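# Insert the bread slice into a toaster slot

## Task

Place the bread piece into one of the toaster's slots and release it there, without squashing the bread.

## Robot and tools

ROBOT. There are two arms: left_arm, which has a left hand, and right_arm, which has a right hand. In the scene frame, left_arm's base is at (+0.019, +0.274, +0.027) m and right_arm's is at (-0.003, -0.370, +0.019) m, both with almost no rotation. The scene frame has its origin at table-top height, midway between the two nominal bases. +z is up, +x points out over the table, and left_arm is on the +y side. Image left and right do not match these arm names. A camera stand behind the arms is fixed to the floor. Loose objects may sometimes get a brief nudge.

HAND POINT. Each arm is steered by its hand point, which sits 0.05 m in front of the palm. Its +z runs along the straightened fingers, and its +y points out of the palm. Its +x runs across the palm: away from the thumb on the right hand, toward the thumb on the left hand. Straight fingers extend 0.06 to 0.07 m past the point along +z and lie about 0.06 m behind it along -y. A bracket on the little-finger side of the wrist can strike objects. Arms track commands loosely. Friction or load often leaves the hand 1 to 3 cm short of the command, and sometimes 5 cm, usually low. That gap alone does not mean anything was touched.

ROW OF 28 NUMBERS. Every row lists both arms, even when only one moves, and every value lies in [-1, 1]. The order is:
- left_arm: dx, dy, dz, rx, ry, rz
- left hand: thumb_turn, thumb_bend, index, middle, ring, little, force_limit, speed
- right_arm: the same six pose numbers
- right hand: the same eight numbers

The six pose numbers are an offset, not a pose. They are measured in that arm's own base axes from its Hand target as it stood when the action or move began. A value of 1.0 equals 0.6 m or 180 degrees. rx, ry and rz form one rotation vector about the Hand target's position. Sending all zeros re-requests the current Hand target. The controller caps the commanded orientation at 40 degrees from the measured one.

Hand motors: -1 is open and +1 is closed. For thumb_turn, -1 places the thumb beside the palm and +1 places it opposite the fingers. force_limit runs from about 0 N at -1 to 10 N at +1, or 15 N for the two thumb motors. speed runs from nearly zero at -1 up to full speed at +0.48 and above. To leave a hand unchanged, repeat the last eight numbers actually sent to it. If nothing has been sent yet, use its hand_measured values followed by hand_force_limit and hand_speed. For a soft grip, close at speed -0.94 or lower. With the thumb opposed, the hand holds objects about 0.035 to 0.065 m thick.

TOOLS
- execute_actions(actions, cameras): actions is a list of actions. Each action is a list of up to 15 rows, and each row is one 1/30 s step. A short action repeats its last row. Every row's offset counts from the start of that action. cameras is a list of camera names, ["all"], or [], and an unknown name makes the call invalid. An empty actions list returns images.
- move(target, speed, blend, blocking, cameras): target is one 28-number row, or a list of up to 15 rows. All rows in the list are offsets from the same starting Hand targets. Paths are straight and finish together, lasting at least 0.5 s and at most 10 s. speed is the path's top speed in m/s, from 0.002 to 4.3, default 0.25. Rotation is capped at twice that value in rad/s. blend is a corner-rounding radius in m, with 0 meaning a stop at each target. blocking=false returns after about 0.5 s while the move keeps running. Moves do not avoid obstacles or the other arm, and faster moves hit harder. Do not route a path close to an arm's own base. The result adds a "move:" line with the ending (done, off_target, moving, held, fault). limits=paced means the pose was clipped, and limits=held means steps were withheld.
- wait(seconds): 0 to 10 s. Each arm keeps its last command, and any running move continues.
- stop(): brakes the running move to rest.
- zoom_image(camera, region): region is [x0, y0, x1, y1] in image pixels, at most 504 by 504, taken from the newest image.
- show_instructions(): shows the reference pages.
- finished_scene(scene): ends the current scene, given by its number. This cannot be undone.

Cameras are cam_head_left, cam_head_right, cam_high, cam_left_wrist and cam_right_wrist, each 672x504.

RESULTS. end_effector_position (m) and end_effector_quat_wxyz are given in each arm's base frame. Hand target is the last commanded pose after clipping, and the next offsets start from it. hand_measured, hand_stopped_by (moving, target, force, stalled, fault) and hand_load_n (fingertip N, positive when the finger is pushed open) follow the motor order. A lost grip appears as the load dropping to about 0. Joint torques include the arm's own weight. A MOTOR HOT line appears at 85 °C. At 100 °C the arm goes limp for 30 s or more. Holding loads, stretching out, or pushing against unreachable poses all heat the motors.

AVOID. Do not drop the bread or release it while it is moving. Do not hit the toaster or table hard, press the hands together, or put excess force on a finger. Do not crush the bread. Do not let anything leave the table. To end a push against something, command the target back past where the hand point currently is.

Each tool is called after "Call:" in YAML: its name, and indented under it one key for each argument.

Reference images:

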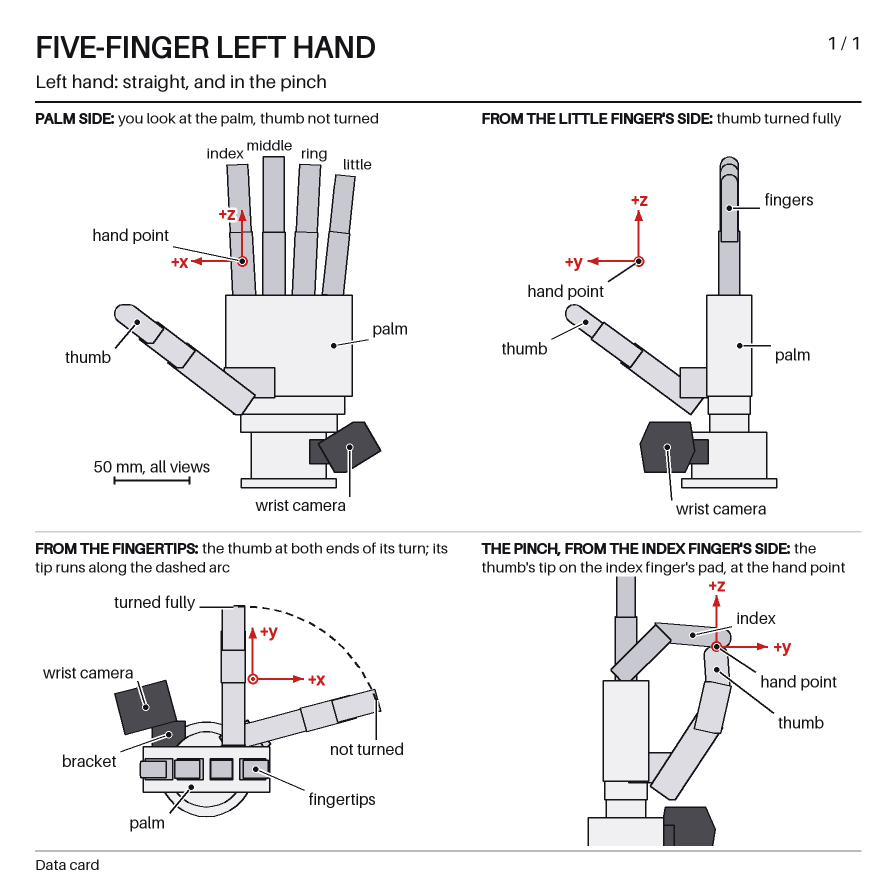

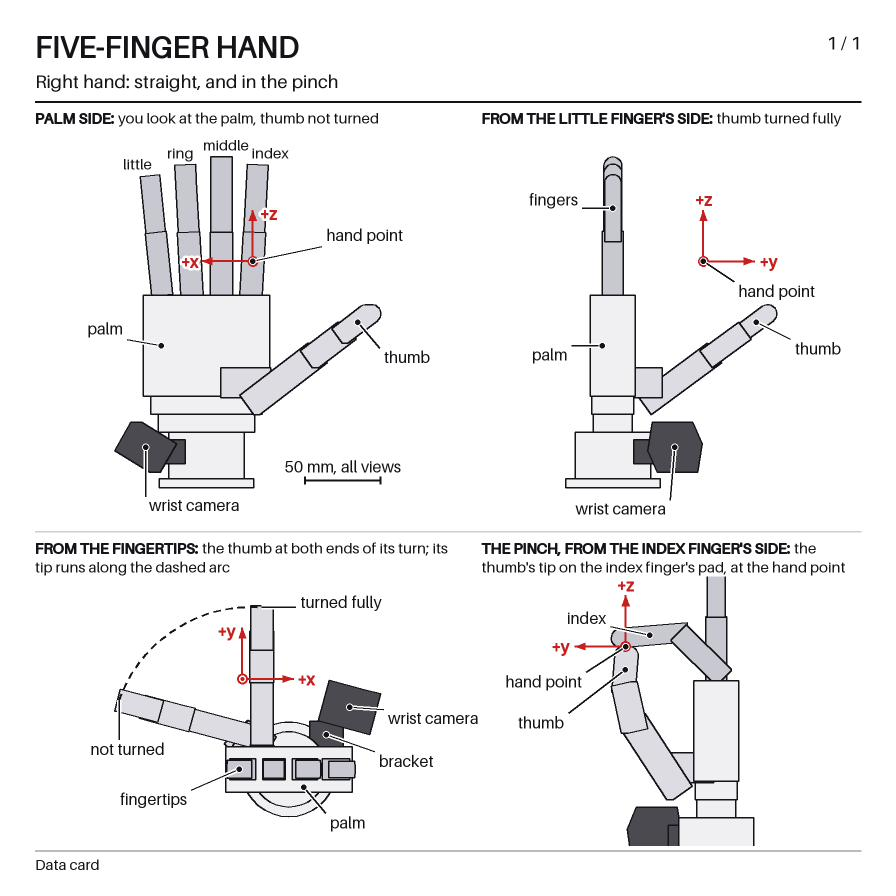

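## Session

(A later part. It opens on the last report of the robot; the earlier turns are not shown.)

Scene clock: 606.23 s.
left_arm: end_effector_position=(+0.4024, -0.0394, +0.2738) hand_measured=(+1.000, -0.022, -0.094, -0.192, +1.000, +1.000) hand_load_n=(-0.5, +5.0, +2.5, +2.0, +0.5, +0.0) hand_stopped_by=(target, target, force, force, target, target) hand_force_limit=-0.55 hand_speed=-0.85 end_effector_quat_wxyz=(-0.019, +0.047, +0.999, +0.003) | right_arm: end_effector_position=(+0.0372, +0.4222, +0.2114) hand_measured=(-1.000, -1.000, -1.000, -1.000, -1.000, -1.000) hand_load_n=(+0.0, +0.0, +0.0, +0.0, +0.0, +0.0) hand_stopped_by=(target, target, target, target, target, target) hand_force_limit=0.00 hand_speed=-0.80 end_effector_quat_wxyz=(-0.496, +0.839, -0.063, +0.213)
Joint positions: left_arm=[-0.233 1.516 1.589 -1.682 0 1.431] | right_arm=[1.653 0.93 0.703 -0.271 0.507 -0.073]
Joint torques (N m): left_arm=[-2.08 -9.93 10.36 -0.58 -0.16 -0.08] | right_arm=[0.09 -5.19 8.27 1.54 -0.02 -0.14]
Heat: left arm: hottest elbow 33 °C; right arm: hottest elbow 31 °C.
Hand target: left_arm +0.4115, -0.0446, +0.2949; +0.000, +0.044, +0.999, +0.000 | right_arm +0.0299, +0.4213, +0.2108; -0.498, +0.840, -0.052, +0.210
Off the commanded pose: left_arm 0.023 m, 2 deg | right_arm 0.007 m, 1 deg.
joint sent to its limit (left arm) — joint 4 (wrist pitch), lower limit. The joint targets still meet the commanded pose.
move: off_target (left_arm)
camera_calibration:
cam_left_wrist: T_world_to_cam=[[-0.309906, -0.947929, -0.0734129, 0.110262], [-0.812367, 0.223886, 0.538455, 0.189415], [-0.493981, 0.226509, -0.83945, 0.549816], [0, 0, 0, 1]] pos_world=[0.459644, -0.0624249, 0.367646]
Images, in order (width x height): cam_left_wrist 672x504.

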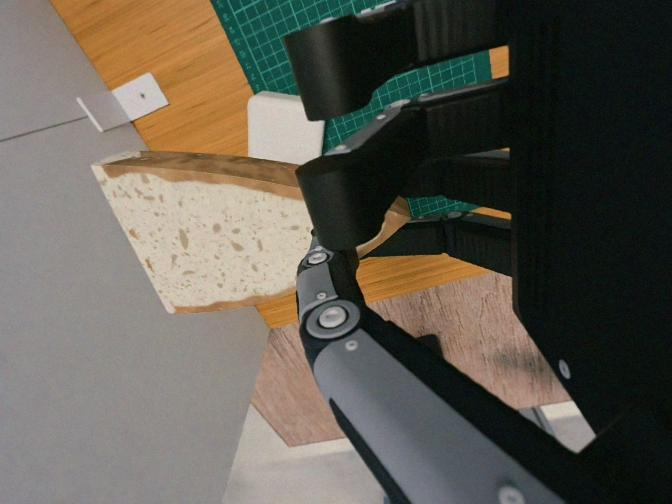

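Call:
move:
  target: [0.0123,-0.69,0.133,-0.4413,0.1223,-0.0959,1,-0.02,0.2,0.2,1,1,-0.55,-0.85,0,0,0,0,0,0,-1,-1,-1,-1,-1,-1,0,-0.8]
  speed: 0.26
  cameras: ["all"]

Call:
zoom_image:
  camera: "cam_left_wrist"
  region: [0, 0, 400, 504]

Call:
zoom_image:
  camera: "cam_head_right"
  region: [330, 160, 480, 330]

Scene clock: 641.90 s.
left_arm: end_effector_position=(+0.4235, -0.4603, +0.3643) hand_measured=(+1.000, -0.022, -0.094, -0.192, +1.000, +1.000) hand_load_n=(+0.0, +5.0, +2.5, +2.0, +0.0, +0.0) hand_stopped_by=(target, target, force, force, target, target) hand_force_limit=-0.55 hand_speed=-0.85 end_effector_quat_wxyz=(-0.153, +0.166, +0.737, -0.637) | right_arm: end_effector_position=(+0.0372, +0.4222, +0.2114) hand_measured=(-1.000, -1.000, -1.000, -1.000, -1.000, -1.000) hand_load_n=(+0.0, +0.0, -0.5, +0.0, +0.0, +0.0) hand_stopped_by=(target, target, target, target, target, target) hand_force_limit=0.00 hand_speed=-0.80 end_effector_quat_wxyz=(-0.496, +0.839, -0.063, +0.213)
Joint positions: left_arm=[-0.525 1.894 2.024 -1.263 1.415 1.114] | right_arm=[1.653 0.93 0.703 -0.271 0.507 -0.073]
Joint torques (N m): left_arm=[-1.55 -16.15 6.71 0.85 0.72 -0.04] | right_arm=[0.09 -5.19 8.31 1.51 -0.02 -0.14]
Heat: left arm: hottest elbow 40 °C; right arm: hottest elbow 31 °C.
Hand target: left_arm +0.4187, -0.4588, +0.3746; -0.148, +0.170, +0.735, -0.639 | right_arm +0.0299, +0.4213, +0.2108; -0.498, +0.840, -0.052, +0.210
Off the commanded pose: left_arm 0.011 m, 1 deg | right_arm 0.007 m, 1 deg.
move: off_target (left_arm)
camera_calibration:
cam_left_wrist: T_world_to_cam=[[-0.276608, -0.101002, 0.95566, -0.274767], [-0.533536, 0.843252, -0.0653059, 0.638892], [-0.799266, -0.527944, -0.287139, 0.312285], [0, 0, 0, 1]] pos_world=[0.514468, -0.40163, 0.393977]
cam_right_wrist: T_world_to_cam=[[0.368591, -0.545757, -0.752522, 0.379826], [-0.92627, -0.283999, -0.247728, 0.204805], [-0.0785161, 0.788349, -0.610197, -0.0862754], [0, 0, 0, 1]] pos_world=[0.0429298, 0.333472, 0.283918]

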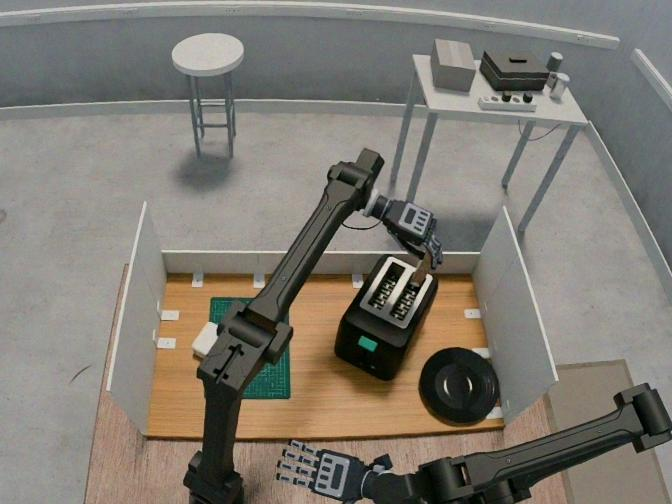

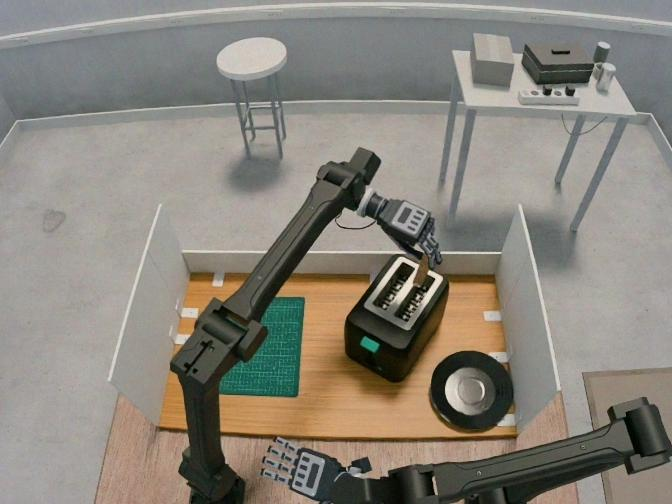

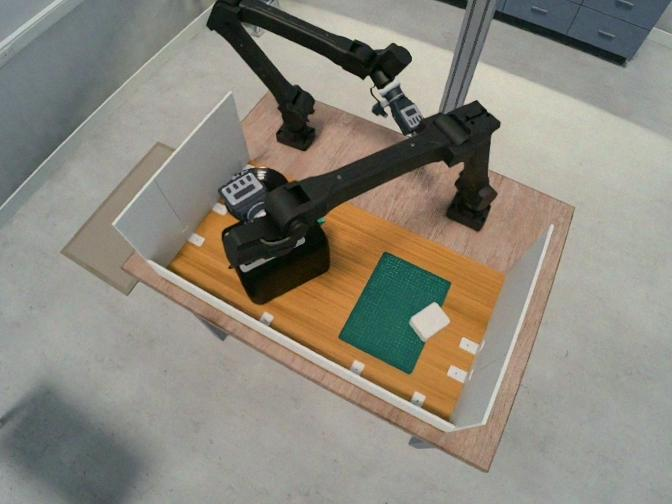

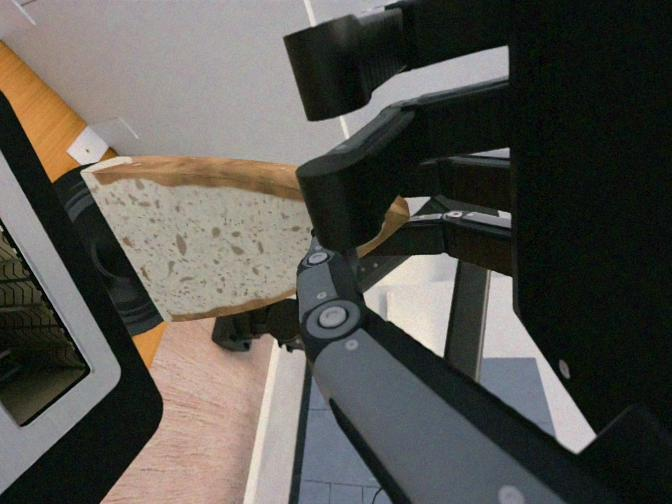

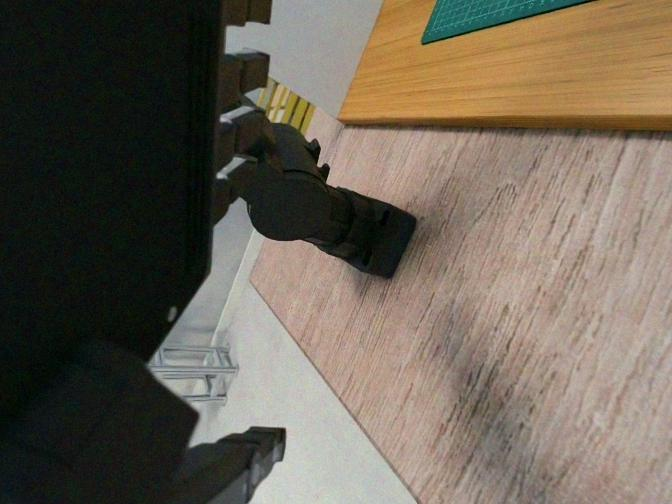

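Scaled by 1.000.

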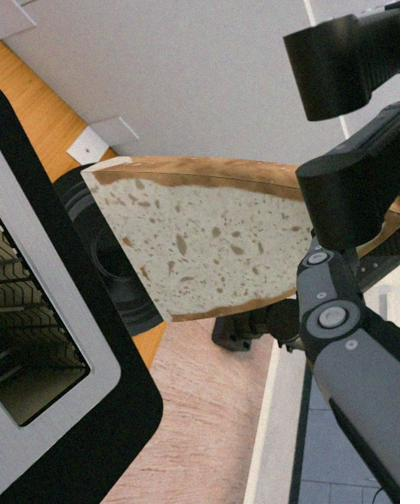

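Scaled by 2.965 from the camera's 672x504 image, which has a finer 960x720 frame.

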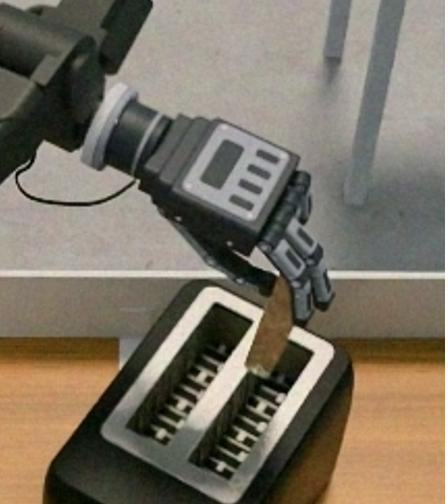

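Call:
move:
  target: [0.0042,0.0272,-0.115,0,0,-0.0139,1,-0.02,0.2,0.2,1,1,-0.55,-0.85,0,0,0,0,0,0,-1,-1,-1,-1,-1,-1,0,-0.8]
  speed: 0.1
  cameras: ["cam_left_wrist","cam_head_right","cam_high"]

Call:
zoom_image:
  camera: "cam_left_wrist"
  region: [0, 50, 400, 450]

Call:
zoom_image:
  camera: "cam_head_right"
  region: [330, 160, 480, 330]

Scene clock: 673.23 s.
left_arm: end_effector_position=(+0.4090, -0.4383, +0.2930) hand_measured=(+1.000, -0.022, -0.094, -0.192, +1.000, +1.000) hand_load_n=(+0.0, +5.0, +2.5, +2.0, +0.0, +0.0) hand_stopped_by=(target, target, force, force, target, target) hand_force_limit=-0.55 hand_speed=-0.85 end_effector_quat_wxyz=(-0.177, +0.171, +0.736, -0.631) | right_arm: end_effector_position=(+0.0372, +0.4222, +0.2114) hand_measured=(-1.000, -1.000, -1.000, -1.000, -1.000, -1.000) hand_load_n=(+0.0, +0.0, +0.0, +0.0, +0.0, +0.0) hand_stopped_by=(target, target, target, target, target, target) hand_force_limit=0.00 hand_speed=-0.80 end_effector_quat_wxyz=(-0.496, +0.839, -0.063, +0.213)
Joint positions: left_arm=[-0.507 1.931 1.91 -1.518 1.428 1.495] | right_arm=[1.653 0.93 0.703 -0.271 0.507 -0.073]
Joint torques (N m): left_arm=[-0.97 -13.63 10.55 -0.44 0.9 0.15] | right_arm=[0.03 -5.19 8.25 1.54 -0.01 -0.15]
Heat: left arm: hottest elbow 37 °C; right arm: hottest elbow 31 °C.
Hand target: left_arm +0.4213, -0.4423, +0.3057; -0.161, +0.186, +0.731, -0.636 | right_arm +0.0299, +0.4213, +0.2108; -0.498, +0.840, -0.052, +0.210
Off the commanded pose: left_arm 0.018 m, 3 deg | right_arm 0.007 m, 1 deg.
move: off_target (left_arm)
camera_calibration:
cam_left_wrist: T_world_to_cam=[[-0.254909, -0.105475, 0.961195, -0.220796], [-0.500956, 0.864639, -0.0379737, 0.596069], [-0.827082, -0.491197, -0.273243, 0.315315], [0, 0, 0, 1]] pos_world=[0.503113, -0.383792, 0.32102]
Images, in order (width x height): cam_head_right 672x504, cam_high 672x504, cam_left_wrist 672x504.

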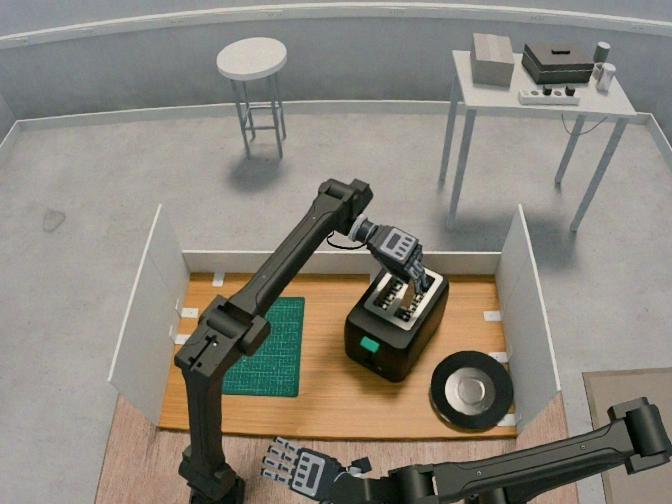

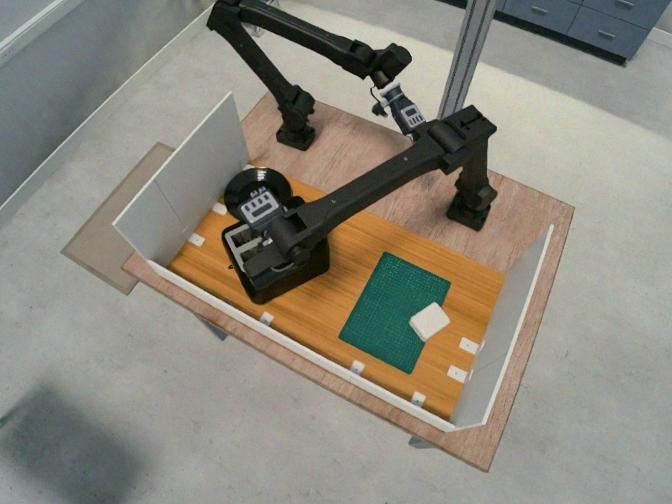

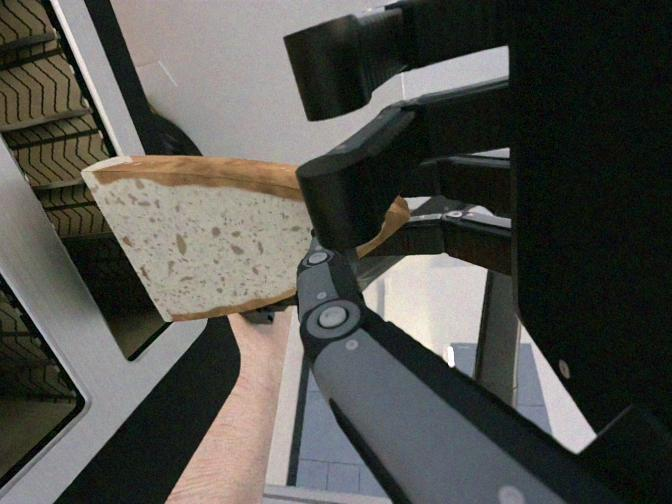

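Scaled by 1.260 from the camera's 672x504 image, which has a finer 960x720 frame.

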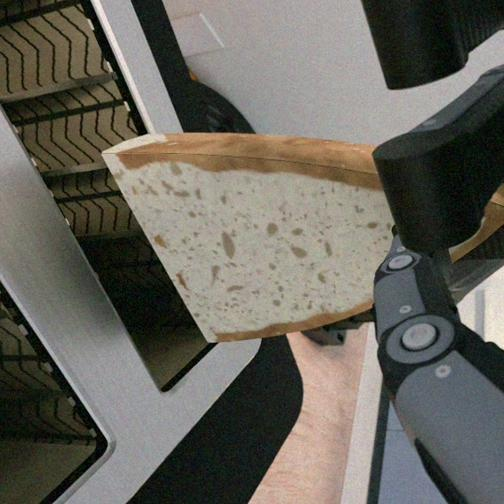

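Scaled by 2.965 from the camera's 672x504 image, which has a finer 960x720 frame.

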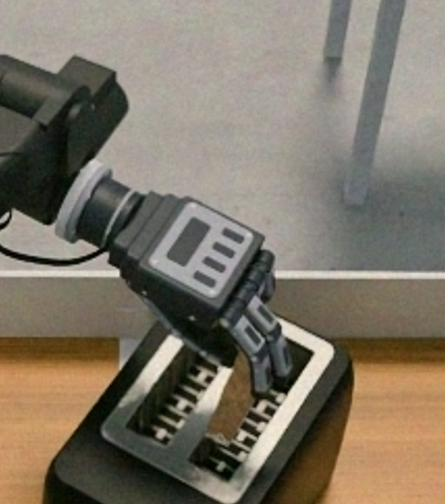

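Call:
move:
  target: [0.008,0,-0.03,0,0,0,1,-0.02,0.2,0.2,1,1,-0.55,-0.85,0,0,0,0,0,0,-1,-1,-1,-1,-1,-1,0,-0.8]
  speed: 0.06
  cameras: ["cam_left_wrist"]

Call:
zoom_image:
  camera: "cam_left_wrist"
  region: [0, 50, 400, 450]

Scene clock: 699.10 s.
left_arm: end_effector_position=(+0.4148, -0.4402, +0.2761) hand_measured=(+1.000, -0.022, -0.094, -0.192, +1.000, +1.000) hand_load_n=(+0.0, +5.0, +2.5, +2.0, +0.0, +0.0) hand_stopped_by=(target, target, force, force, target, target) hand_force_limit=-0.55 hand_speed=-0.85 end_effector_quat_wxyz=(-0.177, +0.174, +0.735, -0.631) | right_arm: end_effector_position=(+0.0372, +0.4222, +0.2114) hand_measured=(-1.000, -1.000, -1.000, -1.000, -1.000, -1.000) hand_load_n=(+0.0, +0.0, +0.0, +0.0, +0.0, +0.0) hand_stopped_by=(target, target, target, target, target, target) hand_force_limit=0.00 hand_speed=-0.80 end_effector_quat_wxyz=(-0.496, +0.839, -0.063, +0.213)
Joint positions: left_arm=[-0.505 1.96 1.91 -1.525 1.428 1.535] | right_arm=[1.653 0.93 0.703 -0.271 0.507 -0.073]
Joint torques (N m): left_arm=[-0.5 -14.1 9.74 -0.46 0.93 0.14] | right_arm=[0.09 -5.36 8.28 1.51 -0.01 -0.13]
Heat: left arm: hottest elbow 43 °C; right arm: hottest elbow 31 °C.
Hand target: left_arm +0.4261, -0.4424, +0.2876; -0.162, +0.186, +0.731, -0.636 | right_arm +0.0299, +0.4213, +0.2108; -0.498, +0.840, -0.052, +0.210
Off the commanded pose: left_arm 0.016 m, 2 deg | right_arm 0.007 m, 1 deg.
move: off_target (left_arm)
camera_calibration:
cam_left_wrist: T_world_to_cam=[[-0.259177, -0.102347, 0.960392, -0.199972], [-0.497165, 0.866648, -0.0418105, 0.600348], [-0.828043, -0.488309, -0.275499, 0.316743], [0, 0, 0, 1]] pos_world=[0.50892, -0.386089, 0.304414]
Images, in order (width x height): cam_left_wrist 672x504.

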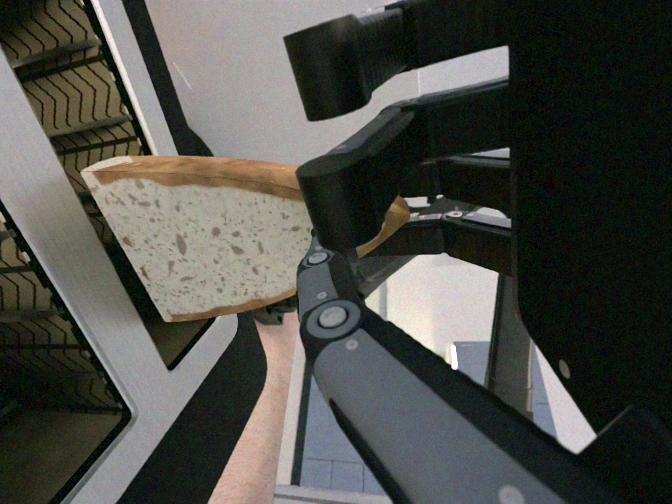

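Scaled by 1.260 from the camera's 672x504 image, which has a finer 960x720 frame.

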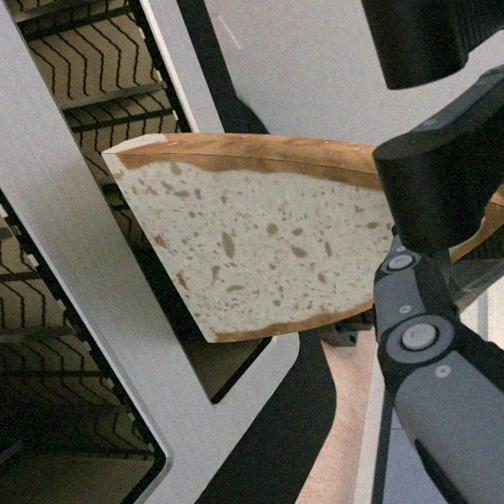

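Call:
move:
  target: [0.002,0.0045,-0.073,0,0,0,1,-0.02,0.2,0.2,1,1,-0.55,-0.85,0,0,0,0,0,0,-1,-1,-1,-1,-1,-1,0,-0.8]
  speed: 0.06
  cameras: ["cam_left_wrist","cam_head_right"]

Call:
zoom_image:
  camera: "cam_left_wrist"
  region: [0, 50, 400, 450]

Call:
zoom_image:
  camera: "cam_head_right"
  region: [330, 200, 480, 340]

Scene clock: 715.93 s.
left_arm: end_effector_position=(+0.4217, -0.4415, +0.2507) hand_measured=(+1.000, -0.022, -0.094, -0.192, +1.000, +1.000) hand_load_n=(-0.5, +5.0, +2.5, +2.0, +0.0, +0.0) hand_stopped_by=(target, target, force, force, target, target) hand_force_limit=-0.55 hand_speed=-0.85 end_effector_quat_wxyz=(-0.166, +0.186, +0.732, -0.634) | right_arm: end_effector_position=(+0.0372, +0.4222, +0.2114) hand_measured=(-1.000, -1.000, -1.000, -1.000, -1.000, -1.000) hand_load_n=(+0.0, +0.5, +0.0, +0.0, -0.5, +0.0) hand_stopped_by=(target, target, target, target, target, target) hand_force_limit=0.00 hand_speed=-0.80 end_effector_quat_wxyz=(-0.496, +0.839, -0.063, +0.213)
Joint positions: left_arm=[-0.502 1.982 1.88 -1.488 1.428 1.584] | right_arm=[1.653 0.93 0.703 -0.271 0.507 -0.073]
Joint torques (N m): left_arm=[0.03 -14.21 6.27 0.1 0.91 0.15] | right_arm=[0.09 -5.19 8.28 1.54 -0.01 -0.15]
Heat: left arm: hottest elbow 44 °C; right arm: hottest elbow 31 °C.
Hand target: left_arm +0.4273, -0.4396, +0.2439; -0.162, +0.186, +0.731, -0.636 | right_arm +0.0299, +0.4213, +0.2108; -0.498, +0.840, -0.052, +0.210
Off the commanded pose: left_arm 0.009 m, 1 deg | right_arm 0.007 m, 1 deg.
move: done
camera_calibration:
cam_left_wrist: T_world_to_cam=[[-0.287827, -0.0856591, 0.953844, -0.152809], [-0.492415, 0.867486, -0.0706848, 0.609485], [-0.821391, -0.490032, -0.291866, 0.315319], [0, 0, 0, 1]] pos_world=[0.515137, -0.387293, 0.280868]
Images, in order (width x height): cam_head_right 672x504, cam_left_wrist 672x504.

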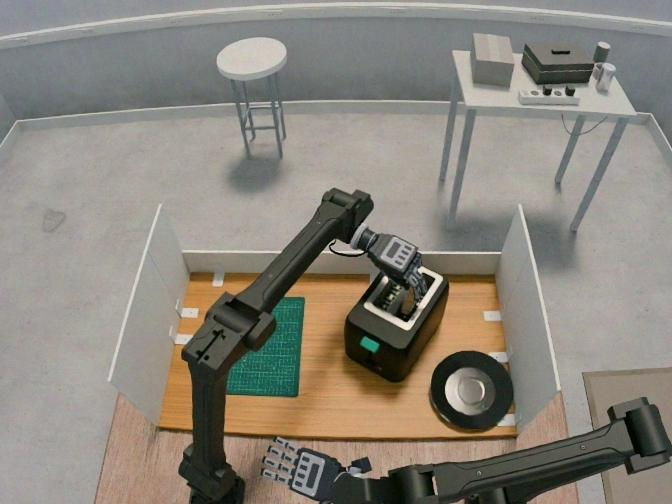

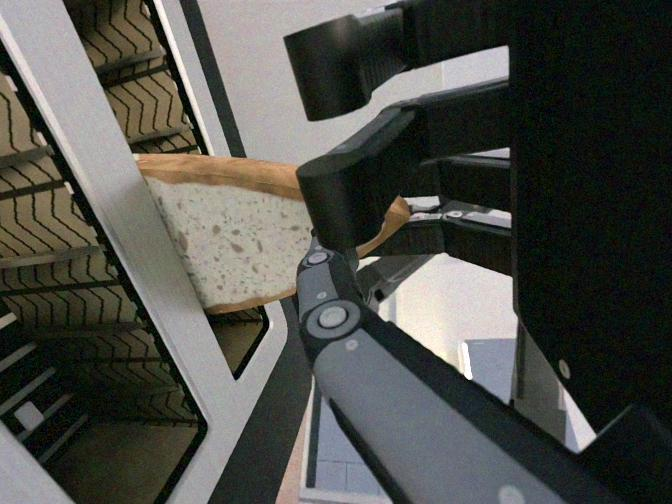

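Scaled by 1.260 from the camera's 672x504 image, which has a finer 960x720 frame.

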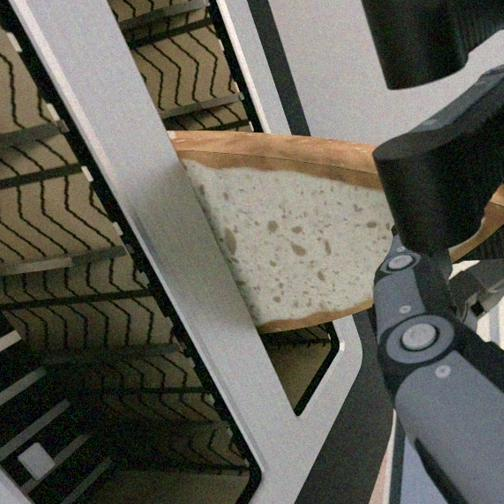

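Scaled by 3.360 from the camera's 672x504 image, which has a finer 960x720 frame.

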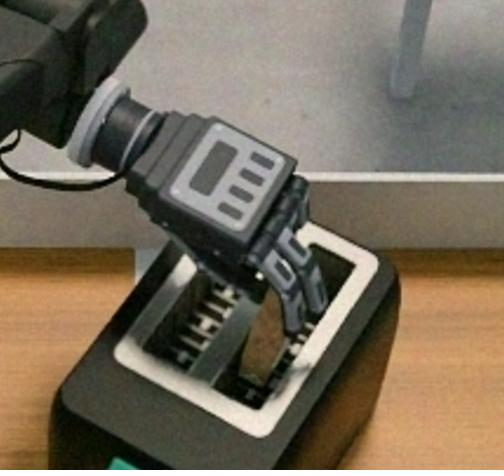

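Call:
move:
  target: [0,0.002,-0.04,0,0,0,1,-0.02,0.2,0.2,1,1,-0.55,-0.85,0,0,0,0,0,0,-1,-1,-1,-1,-1,-1,0,-0.8]
  speed: 0.05
  cameras: ["cam_left_wrist","cam_head_right"]

Call:
zoom_image:
  camera: "cam_left_wrist"
  region: [50, 50, 450, 450]

Call:
zoom_image:
  camera: "cam_head_right"
  region: [330, 200, 480, 340]

Scene clock: 723.37 s.
left_arm: end_effector_position=(+0.4220, -0.4409, +0.2280) hand_measured=(+1.000, -0.022, -0.094, -0.192, +1.000, +1.000) hand_load_n=(+0.0, +5.5, +2.5, +2.0, +0.0, +0.0) hand_stopped_by=(target, target, force, force, target, target) hand_force_limit=-0.55 hand_speed=-0.85 end_effector_quat_wxyz=(-0.164, +0.188, +0.732, -0.634) | right_arm: end_effector_position=(+0.0372, +0.4222, +0.2114) hand_measured=(-1.000, -1.000, -1.000, -1.000, -1.000, -1.000) hand_load_n=(+0.0, +0.0, -0.5, +0.0, -0.5, +0.0) hand_stopped_by=(target, target, target, target, target, target) hand_force_limit=0.00 hand_speed=-0.80 end_effector_quat_wxyz=(-0.496, +0.839, -0.063, +0.213)
Joint positions: left_arm=[-0.501 1.992 1.836 -1.446 1.428 1.601] | right_arm=[1.653 0.93 0.703 -0.271 0.507 -0.073]
Joint torques (N m): left_arm=[-0.67 -14.33 6.09 0.24 0.92 0.15] | right_arm=[0.15 -5.3 8.27 1.54 -0.01 -0.14]
Heat: left arm: hottest elbow 42 °C; right arm: hottest elbow 31 °C.
Hand target: left_arm +0.4273, -0.4385, +0.2198; -0.162, +0.186, +0.731, -0.636 | right_arm +0.0299, +0.4213, +0.2108; -0.498, +0.840, -0.052, +0.210
Off the commanded pose: left_arm 0.010 m, 0 deg | right_arm 0.007 m, 1 deg.
move: done
camera_calibration:
cam_left_wrist: T_world_to_cam=[[-0.291898, -0.0830796, 0.952834, -0.127942], [-0.491061, 0.867911, -0.0747599, 0.608051], [-0.820765, -0.489722, -0.294139, 0.309707], [0, 0, 0, 1]] pos_world=[0.515441, -0.386693, 0.258462]
Images, in order (width x height): cam_head_right 672x504, cam_left_wrist 672x504.

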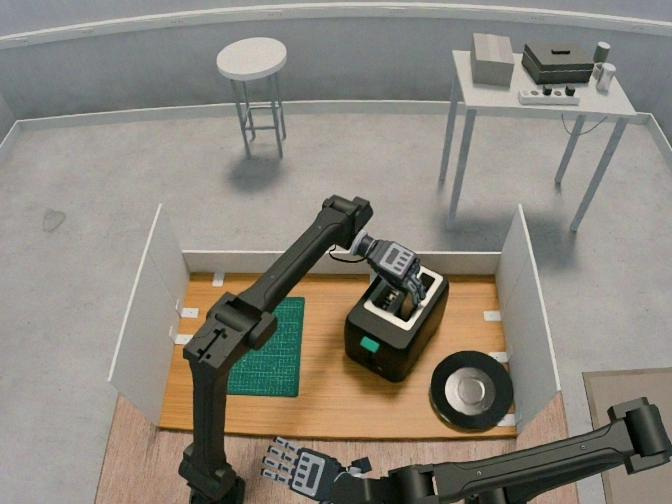

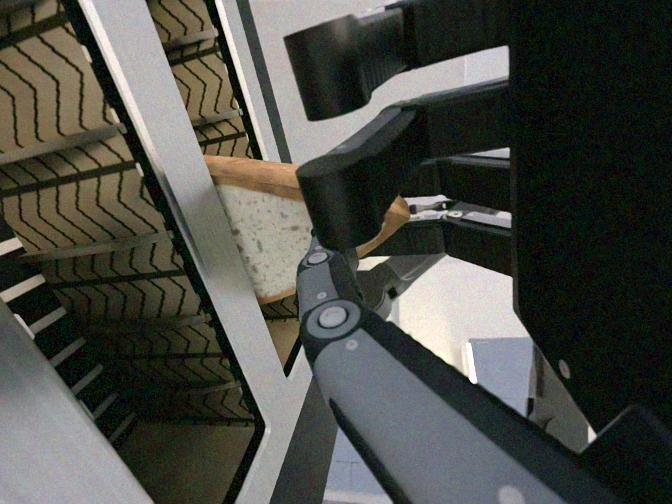

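Scaled by 1.260 from the camera's 672x504 image, which has a finer 960x720 frame.

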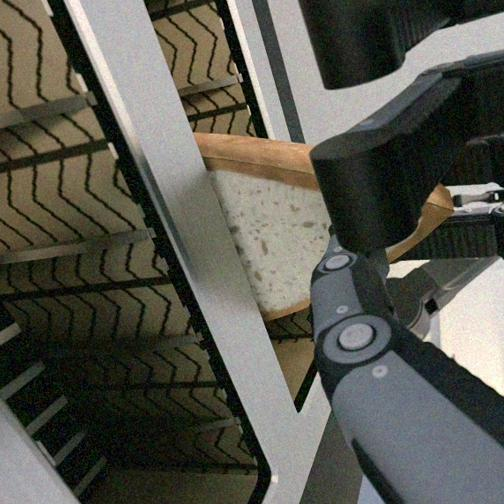

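Scaled by 3.360 from the camera's 672x504 image, which has a finer 960x720 frame.

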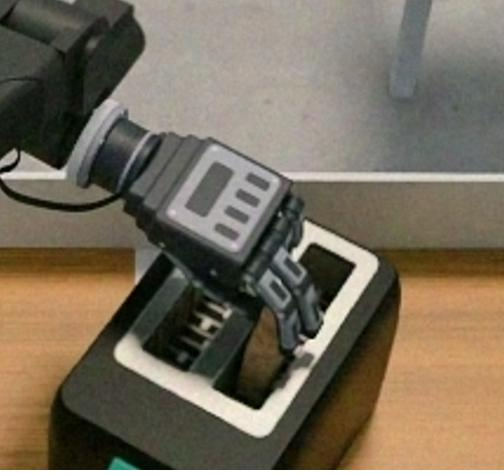

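Call:
move:
  target: [0,0,-0.015,0,0,0,1,-0.02,0.2,0.2,1,1,-0.55,-0.85,0,0,0,0,0,0,-1,-1,-1,-1,-1,-1,0,-0.8]
  speed: 0.04
  cameras: []

Call:
execute_actions:
  actions:
    - [[0,0,0,0,0,0,1,-0.02,-0.6,-0.6,1,1,-0.5,-0.5,0,0,0,0,0,0,-1,-1,-1,-1,-1,-1,0,-0.8]]
  cameras: ["cam_left_wrist","cam_head_right"]

Call:
zoom_image:
  camera: "cam_head_right"
  region: [330, 200, 480, 340]

Scene clock: 732.50 s.
left_arm: end_effector_position=(+0.4221, -0.4409, +0.2207) hand_measured=(+1.000, -0.022, -0.094, -0.192, +1.000, +1.000) hand_load_n=(+0.0, +5.0, +2.5, +2.0, +0.0, +0.0) hand_stopped_by=(target, target, force, force, target, target) hand_force_limit=-0.55 hand_speed=-0.85 end_effector_quat_wxyz=(-0.163, +0.190, +0.731, -0.634) | right_arm: end_effector_position=(+0.0372, +0.4222, +0.2114) hand_measured=(-1.000, -1.000, -1.000, -1.000, -1.000, -1.000) hand_load_n=(-0.5, +0.0, +0.0, +0.0, +0.0, +0.0) hand_stopped_by=(target, target, target, target, target, target) hand_force_limit=0.00 hand_speed=-0.80 end_effector_quat_wxyz=(-0.496, +0.839, -0.063, +0.213)
Joint positions: left_arm=[-0.501 1.994 1.82 -1.425 1.428 1.602] | right_arm=[1.653 0.93 0.703 -0.271 0.507 -0.073]
Joint torques (N m): left_arm=[-0.67 -14.21 6.08 0.13 0.95 0.11] | right_arm=[0.09 -5.3 8.28 1.55 -0.01 -0.13]
Heat: left arm: hottest elbow 40 °C; right arm: hottest elbow 31 °C.
Hand target: left_arm +0.4273, -0.4385, +0.2107; -0.162, +0.186, +0.731, -0.636 | right_arm +0.0299, +0.4213, +0.2108; -0.498, +0.840, -0.052, +0.210
Off the commanded pose: left_arm 0.011 m, 0 deg | right_arm 0.007 m, 1 deg.
move: off_target (left_arm)
No camera images: "cameras" was empty.

Scene clock: 733.20 s.
left_arm: end_effector_position=(+0.4228, -0.4403, +0.2207) hand_measured=(+1.000, -0.020, -0.600, -0.600, +1.000, +1.000) hand_load_n=(+0.0, +0.5, +0.0, +0.0, +0.0, +0.0) hand_stopped_by=(target, target, target, target, target, target) hand_force_limit=-0.50 hand_speed=-0.50 end_effector_quat_wxyz=(-0.162, +0.189, +0.731, -0.635) | right_arm: end_effector_position=(+0.0372, +0.4222, +0.2114) hand_measured=(-1.000, -1.000, -1.000, -1.000, -1.000, -1.000) hand_load_n=(-0.5, +0.0, +0.0, +0.0, +0.0, +0.0) hand_stopped_by=(target, target, target, target, target, target) hand_force_limit=0.00 hand_speed=-0.80 end_effector_quat_wxyz=(-0.496, +0.839, -0.063, +0.213)
Joint positions: left_arm=[-0.499 1.994 1.82 -1.424 1.429 1.602] | right_arm=[1.653 0.93 0.703 -0.271 0.507 -0.073]
Joint torques (N m): left_arm=[-0.85 -14.04 6.09 0.08 0.93 0.13] | right_arm=[0.09 -5.3 8.28 1.54 -0.02 -0.13]
Heat: left arm: hottest elbow 40 °C; right arm: hottest elbow 31 °C.
Hand target: left_arm +0.4273, -0.4384, +0.2107; -0.162, +0.186, +0.731, -0.636 | right_arm +0.0299, +0.4213, +0.2108; -0.498, +0.840, -0.052, +0.210
Off the commanded pose: left_arm 0.011 m, 0 deg | right_arm 0.007 m, 1 deg.
Step readings (end_effector_position of left_arm | right_arm):
0: (+0.4221, -0.4409, +0.2207) | (+0.0372, +0.4222, +0.2114)
1: (+0.4221, -0.4409, +0.2207) | (+0.0372, +0.4222, +0.2114)
2: (+0.4221, -0.4409, +0.2207) | (+0.0372, +0.4222, +0.2114)
4: (+0.4221, -0.4409, +0.2207) | (+0.0372, +0.4222, +0.2114)
8: (+0.4224, -0.4406, +0.2207) | (+0.0372, +0.4222, +0.2114)
15: (+0.4228, -0.4403, +0.2207) | (+0.0372, +0.4222, +0.2114)
camera_calibration:
cam_left_wrist: T_world_to_cam=[[-0.295775, -0.080868, 0.951829, -0.117916], [-0.492018, 0.866972, -0.0792328, 0.608385], [-0.818802, -0.491751, -0.296217, 0.307255], [0, 0, 0, 1]] pos_world=[0.516041, -0.385896, 0.251455]
Images, in order (width x height): cam_head_right 672x504, cam_left_wrist 672x504.

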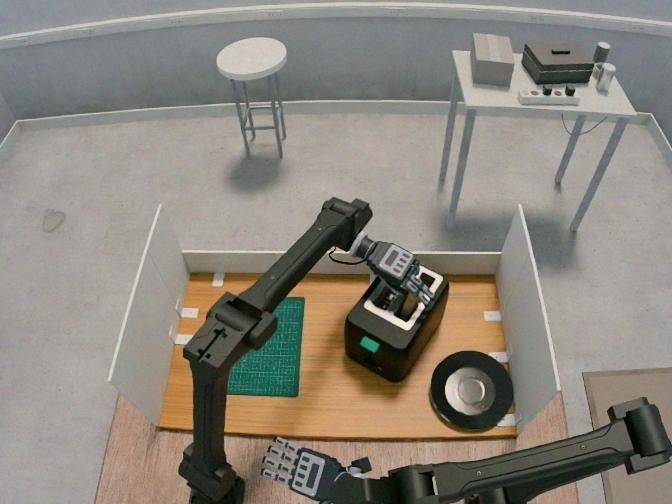

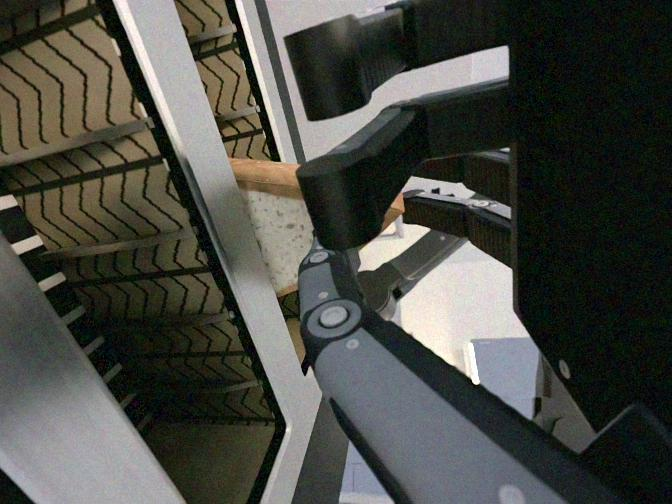

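Scaled by 3.360 from the camera's 672x504 image, which has a finer 960x720 frame.

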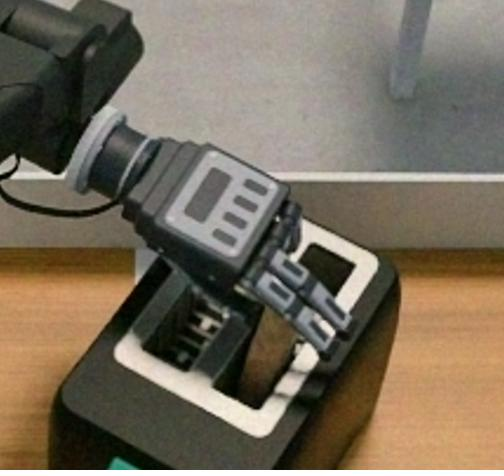

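Call:
move:
  target: [0.006,0.012,0.23,0,0,0,1,-0.02,-0.6,-0.6,1,1,-0.5,-0.5,0,0,0,0,0,0,-1,-1,-1,-1,-1,-1,0,-0.8]
  speed: 0.12
  cameras: ["cam_left_wrist","cam_head_right"]

Call:
zoom_image:
  camera: "cam_head_right"
  region: [330, 200, 480, 340]

Scene clock: 741.07 s.
left_arm: end_effector_position=(+0.4237, -0.4315, +0.3276) hand_measured=(+1.000, -0.020, -0.600, -0.600, +1.000, +1.000) hand_load_n=(+0.0, +0.5, +0.0, +0.0, +0.0, +0.0) hand_stopped_by=(target, target, target, target, target, target) hand_force_limit=-0.50 hand_speed=-0.50 end_effector_quat_wxyz=(-0.169, +0.171, +0.736, -0.633) | right_arm: end_effector_position=(+0.0372, +0.4222, +0.2114) hand_measured=(-1.000, -1.000, -1.000, -1.000, -1.000, -1.000) hand_load_n=(+0.0, +0.0, +0.0, +0.0, +0.0, +0.0) hand_stopped_by=(target, target, target, target, target, target) hand_force_limit=0.00 hand_speed=-0.80 end_effector_quat_wxyz=(-0.496, +0.839, -0.063, +0.213)
Joint positions: left_arm=[-0.485 1.967 2.056 -1.683 1.429 1.562] | right_arm=[1.653 0.93 0.703 -0.271 0.507 -0.073]
Joint torques (N m): left_arm=[-0.91 -15.03 10.28 -0.43 0.89 -0.06] | right_arm=[0.09 -5.25 8.34 1.55 -0.01 -0.14]
Heat: left arm: hottest elbow 40 °C; right arm: hottest elbow 31 °C.
Hand target: left_arm +0.4310, -0.4312, +0.3488; -0.161, +0.186, +0.731, -0.636 | right_arm +0.0299, +0.4213, +0.2108; -0.498, +0.840, -0.052, +0.210
Off the commanded pose: left_arm 0.022 m, 2 deg | right_arm 0.007 m, 1 deg.
joint sent to its limit (left arm) — joint 4 (wrist pitch), lower limit. The joint targets still meet the commanded pose.
move: off_target (left_arm)
camera_calibration:
cam_left_wrist: T_world_to_cam=[[-0.264465, -0.102469, 0.958936, -0.243509], [-0.511307, 0.857981, -0.0493327, 0.604031], [-0.817694, -0.503357, -0.279299, 0.332954], [0, 0, 0, 1]] pos_world=[0.516699, -0.375604, 0.356302]
Images, in order (width x height): cam_head_right 672x504, cam_left_wrist 672x504.

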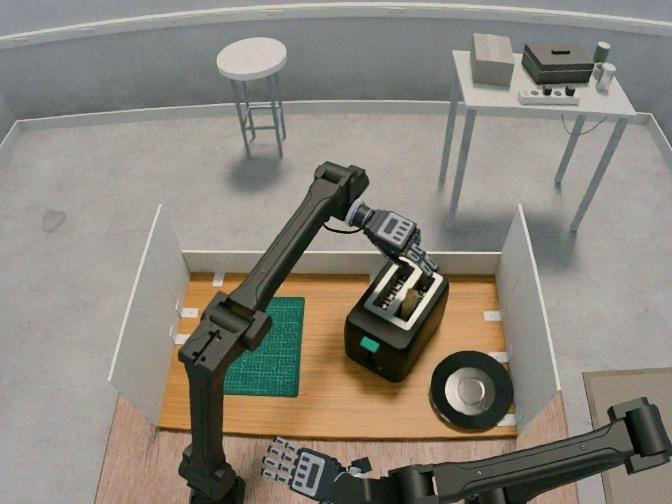

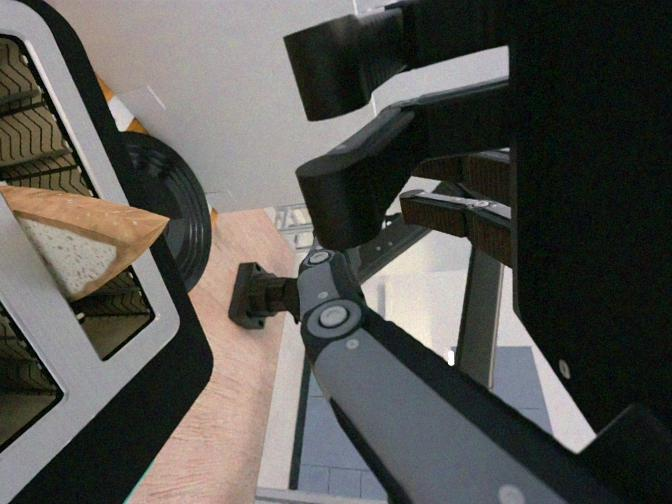

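Scaled by 3.360 from the camera's 672x504 image, which has a finer 960x720 frame.

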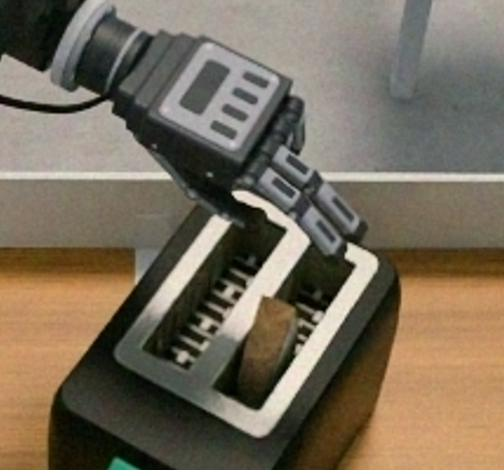

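Call:
finished_scene:
  scene: 2

The scene is finished: the task was done.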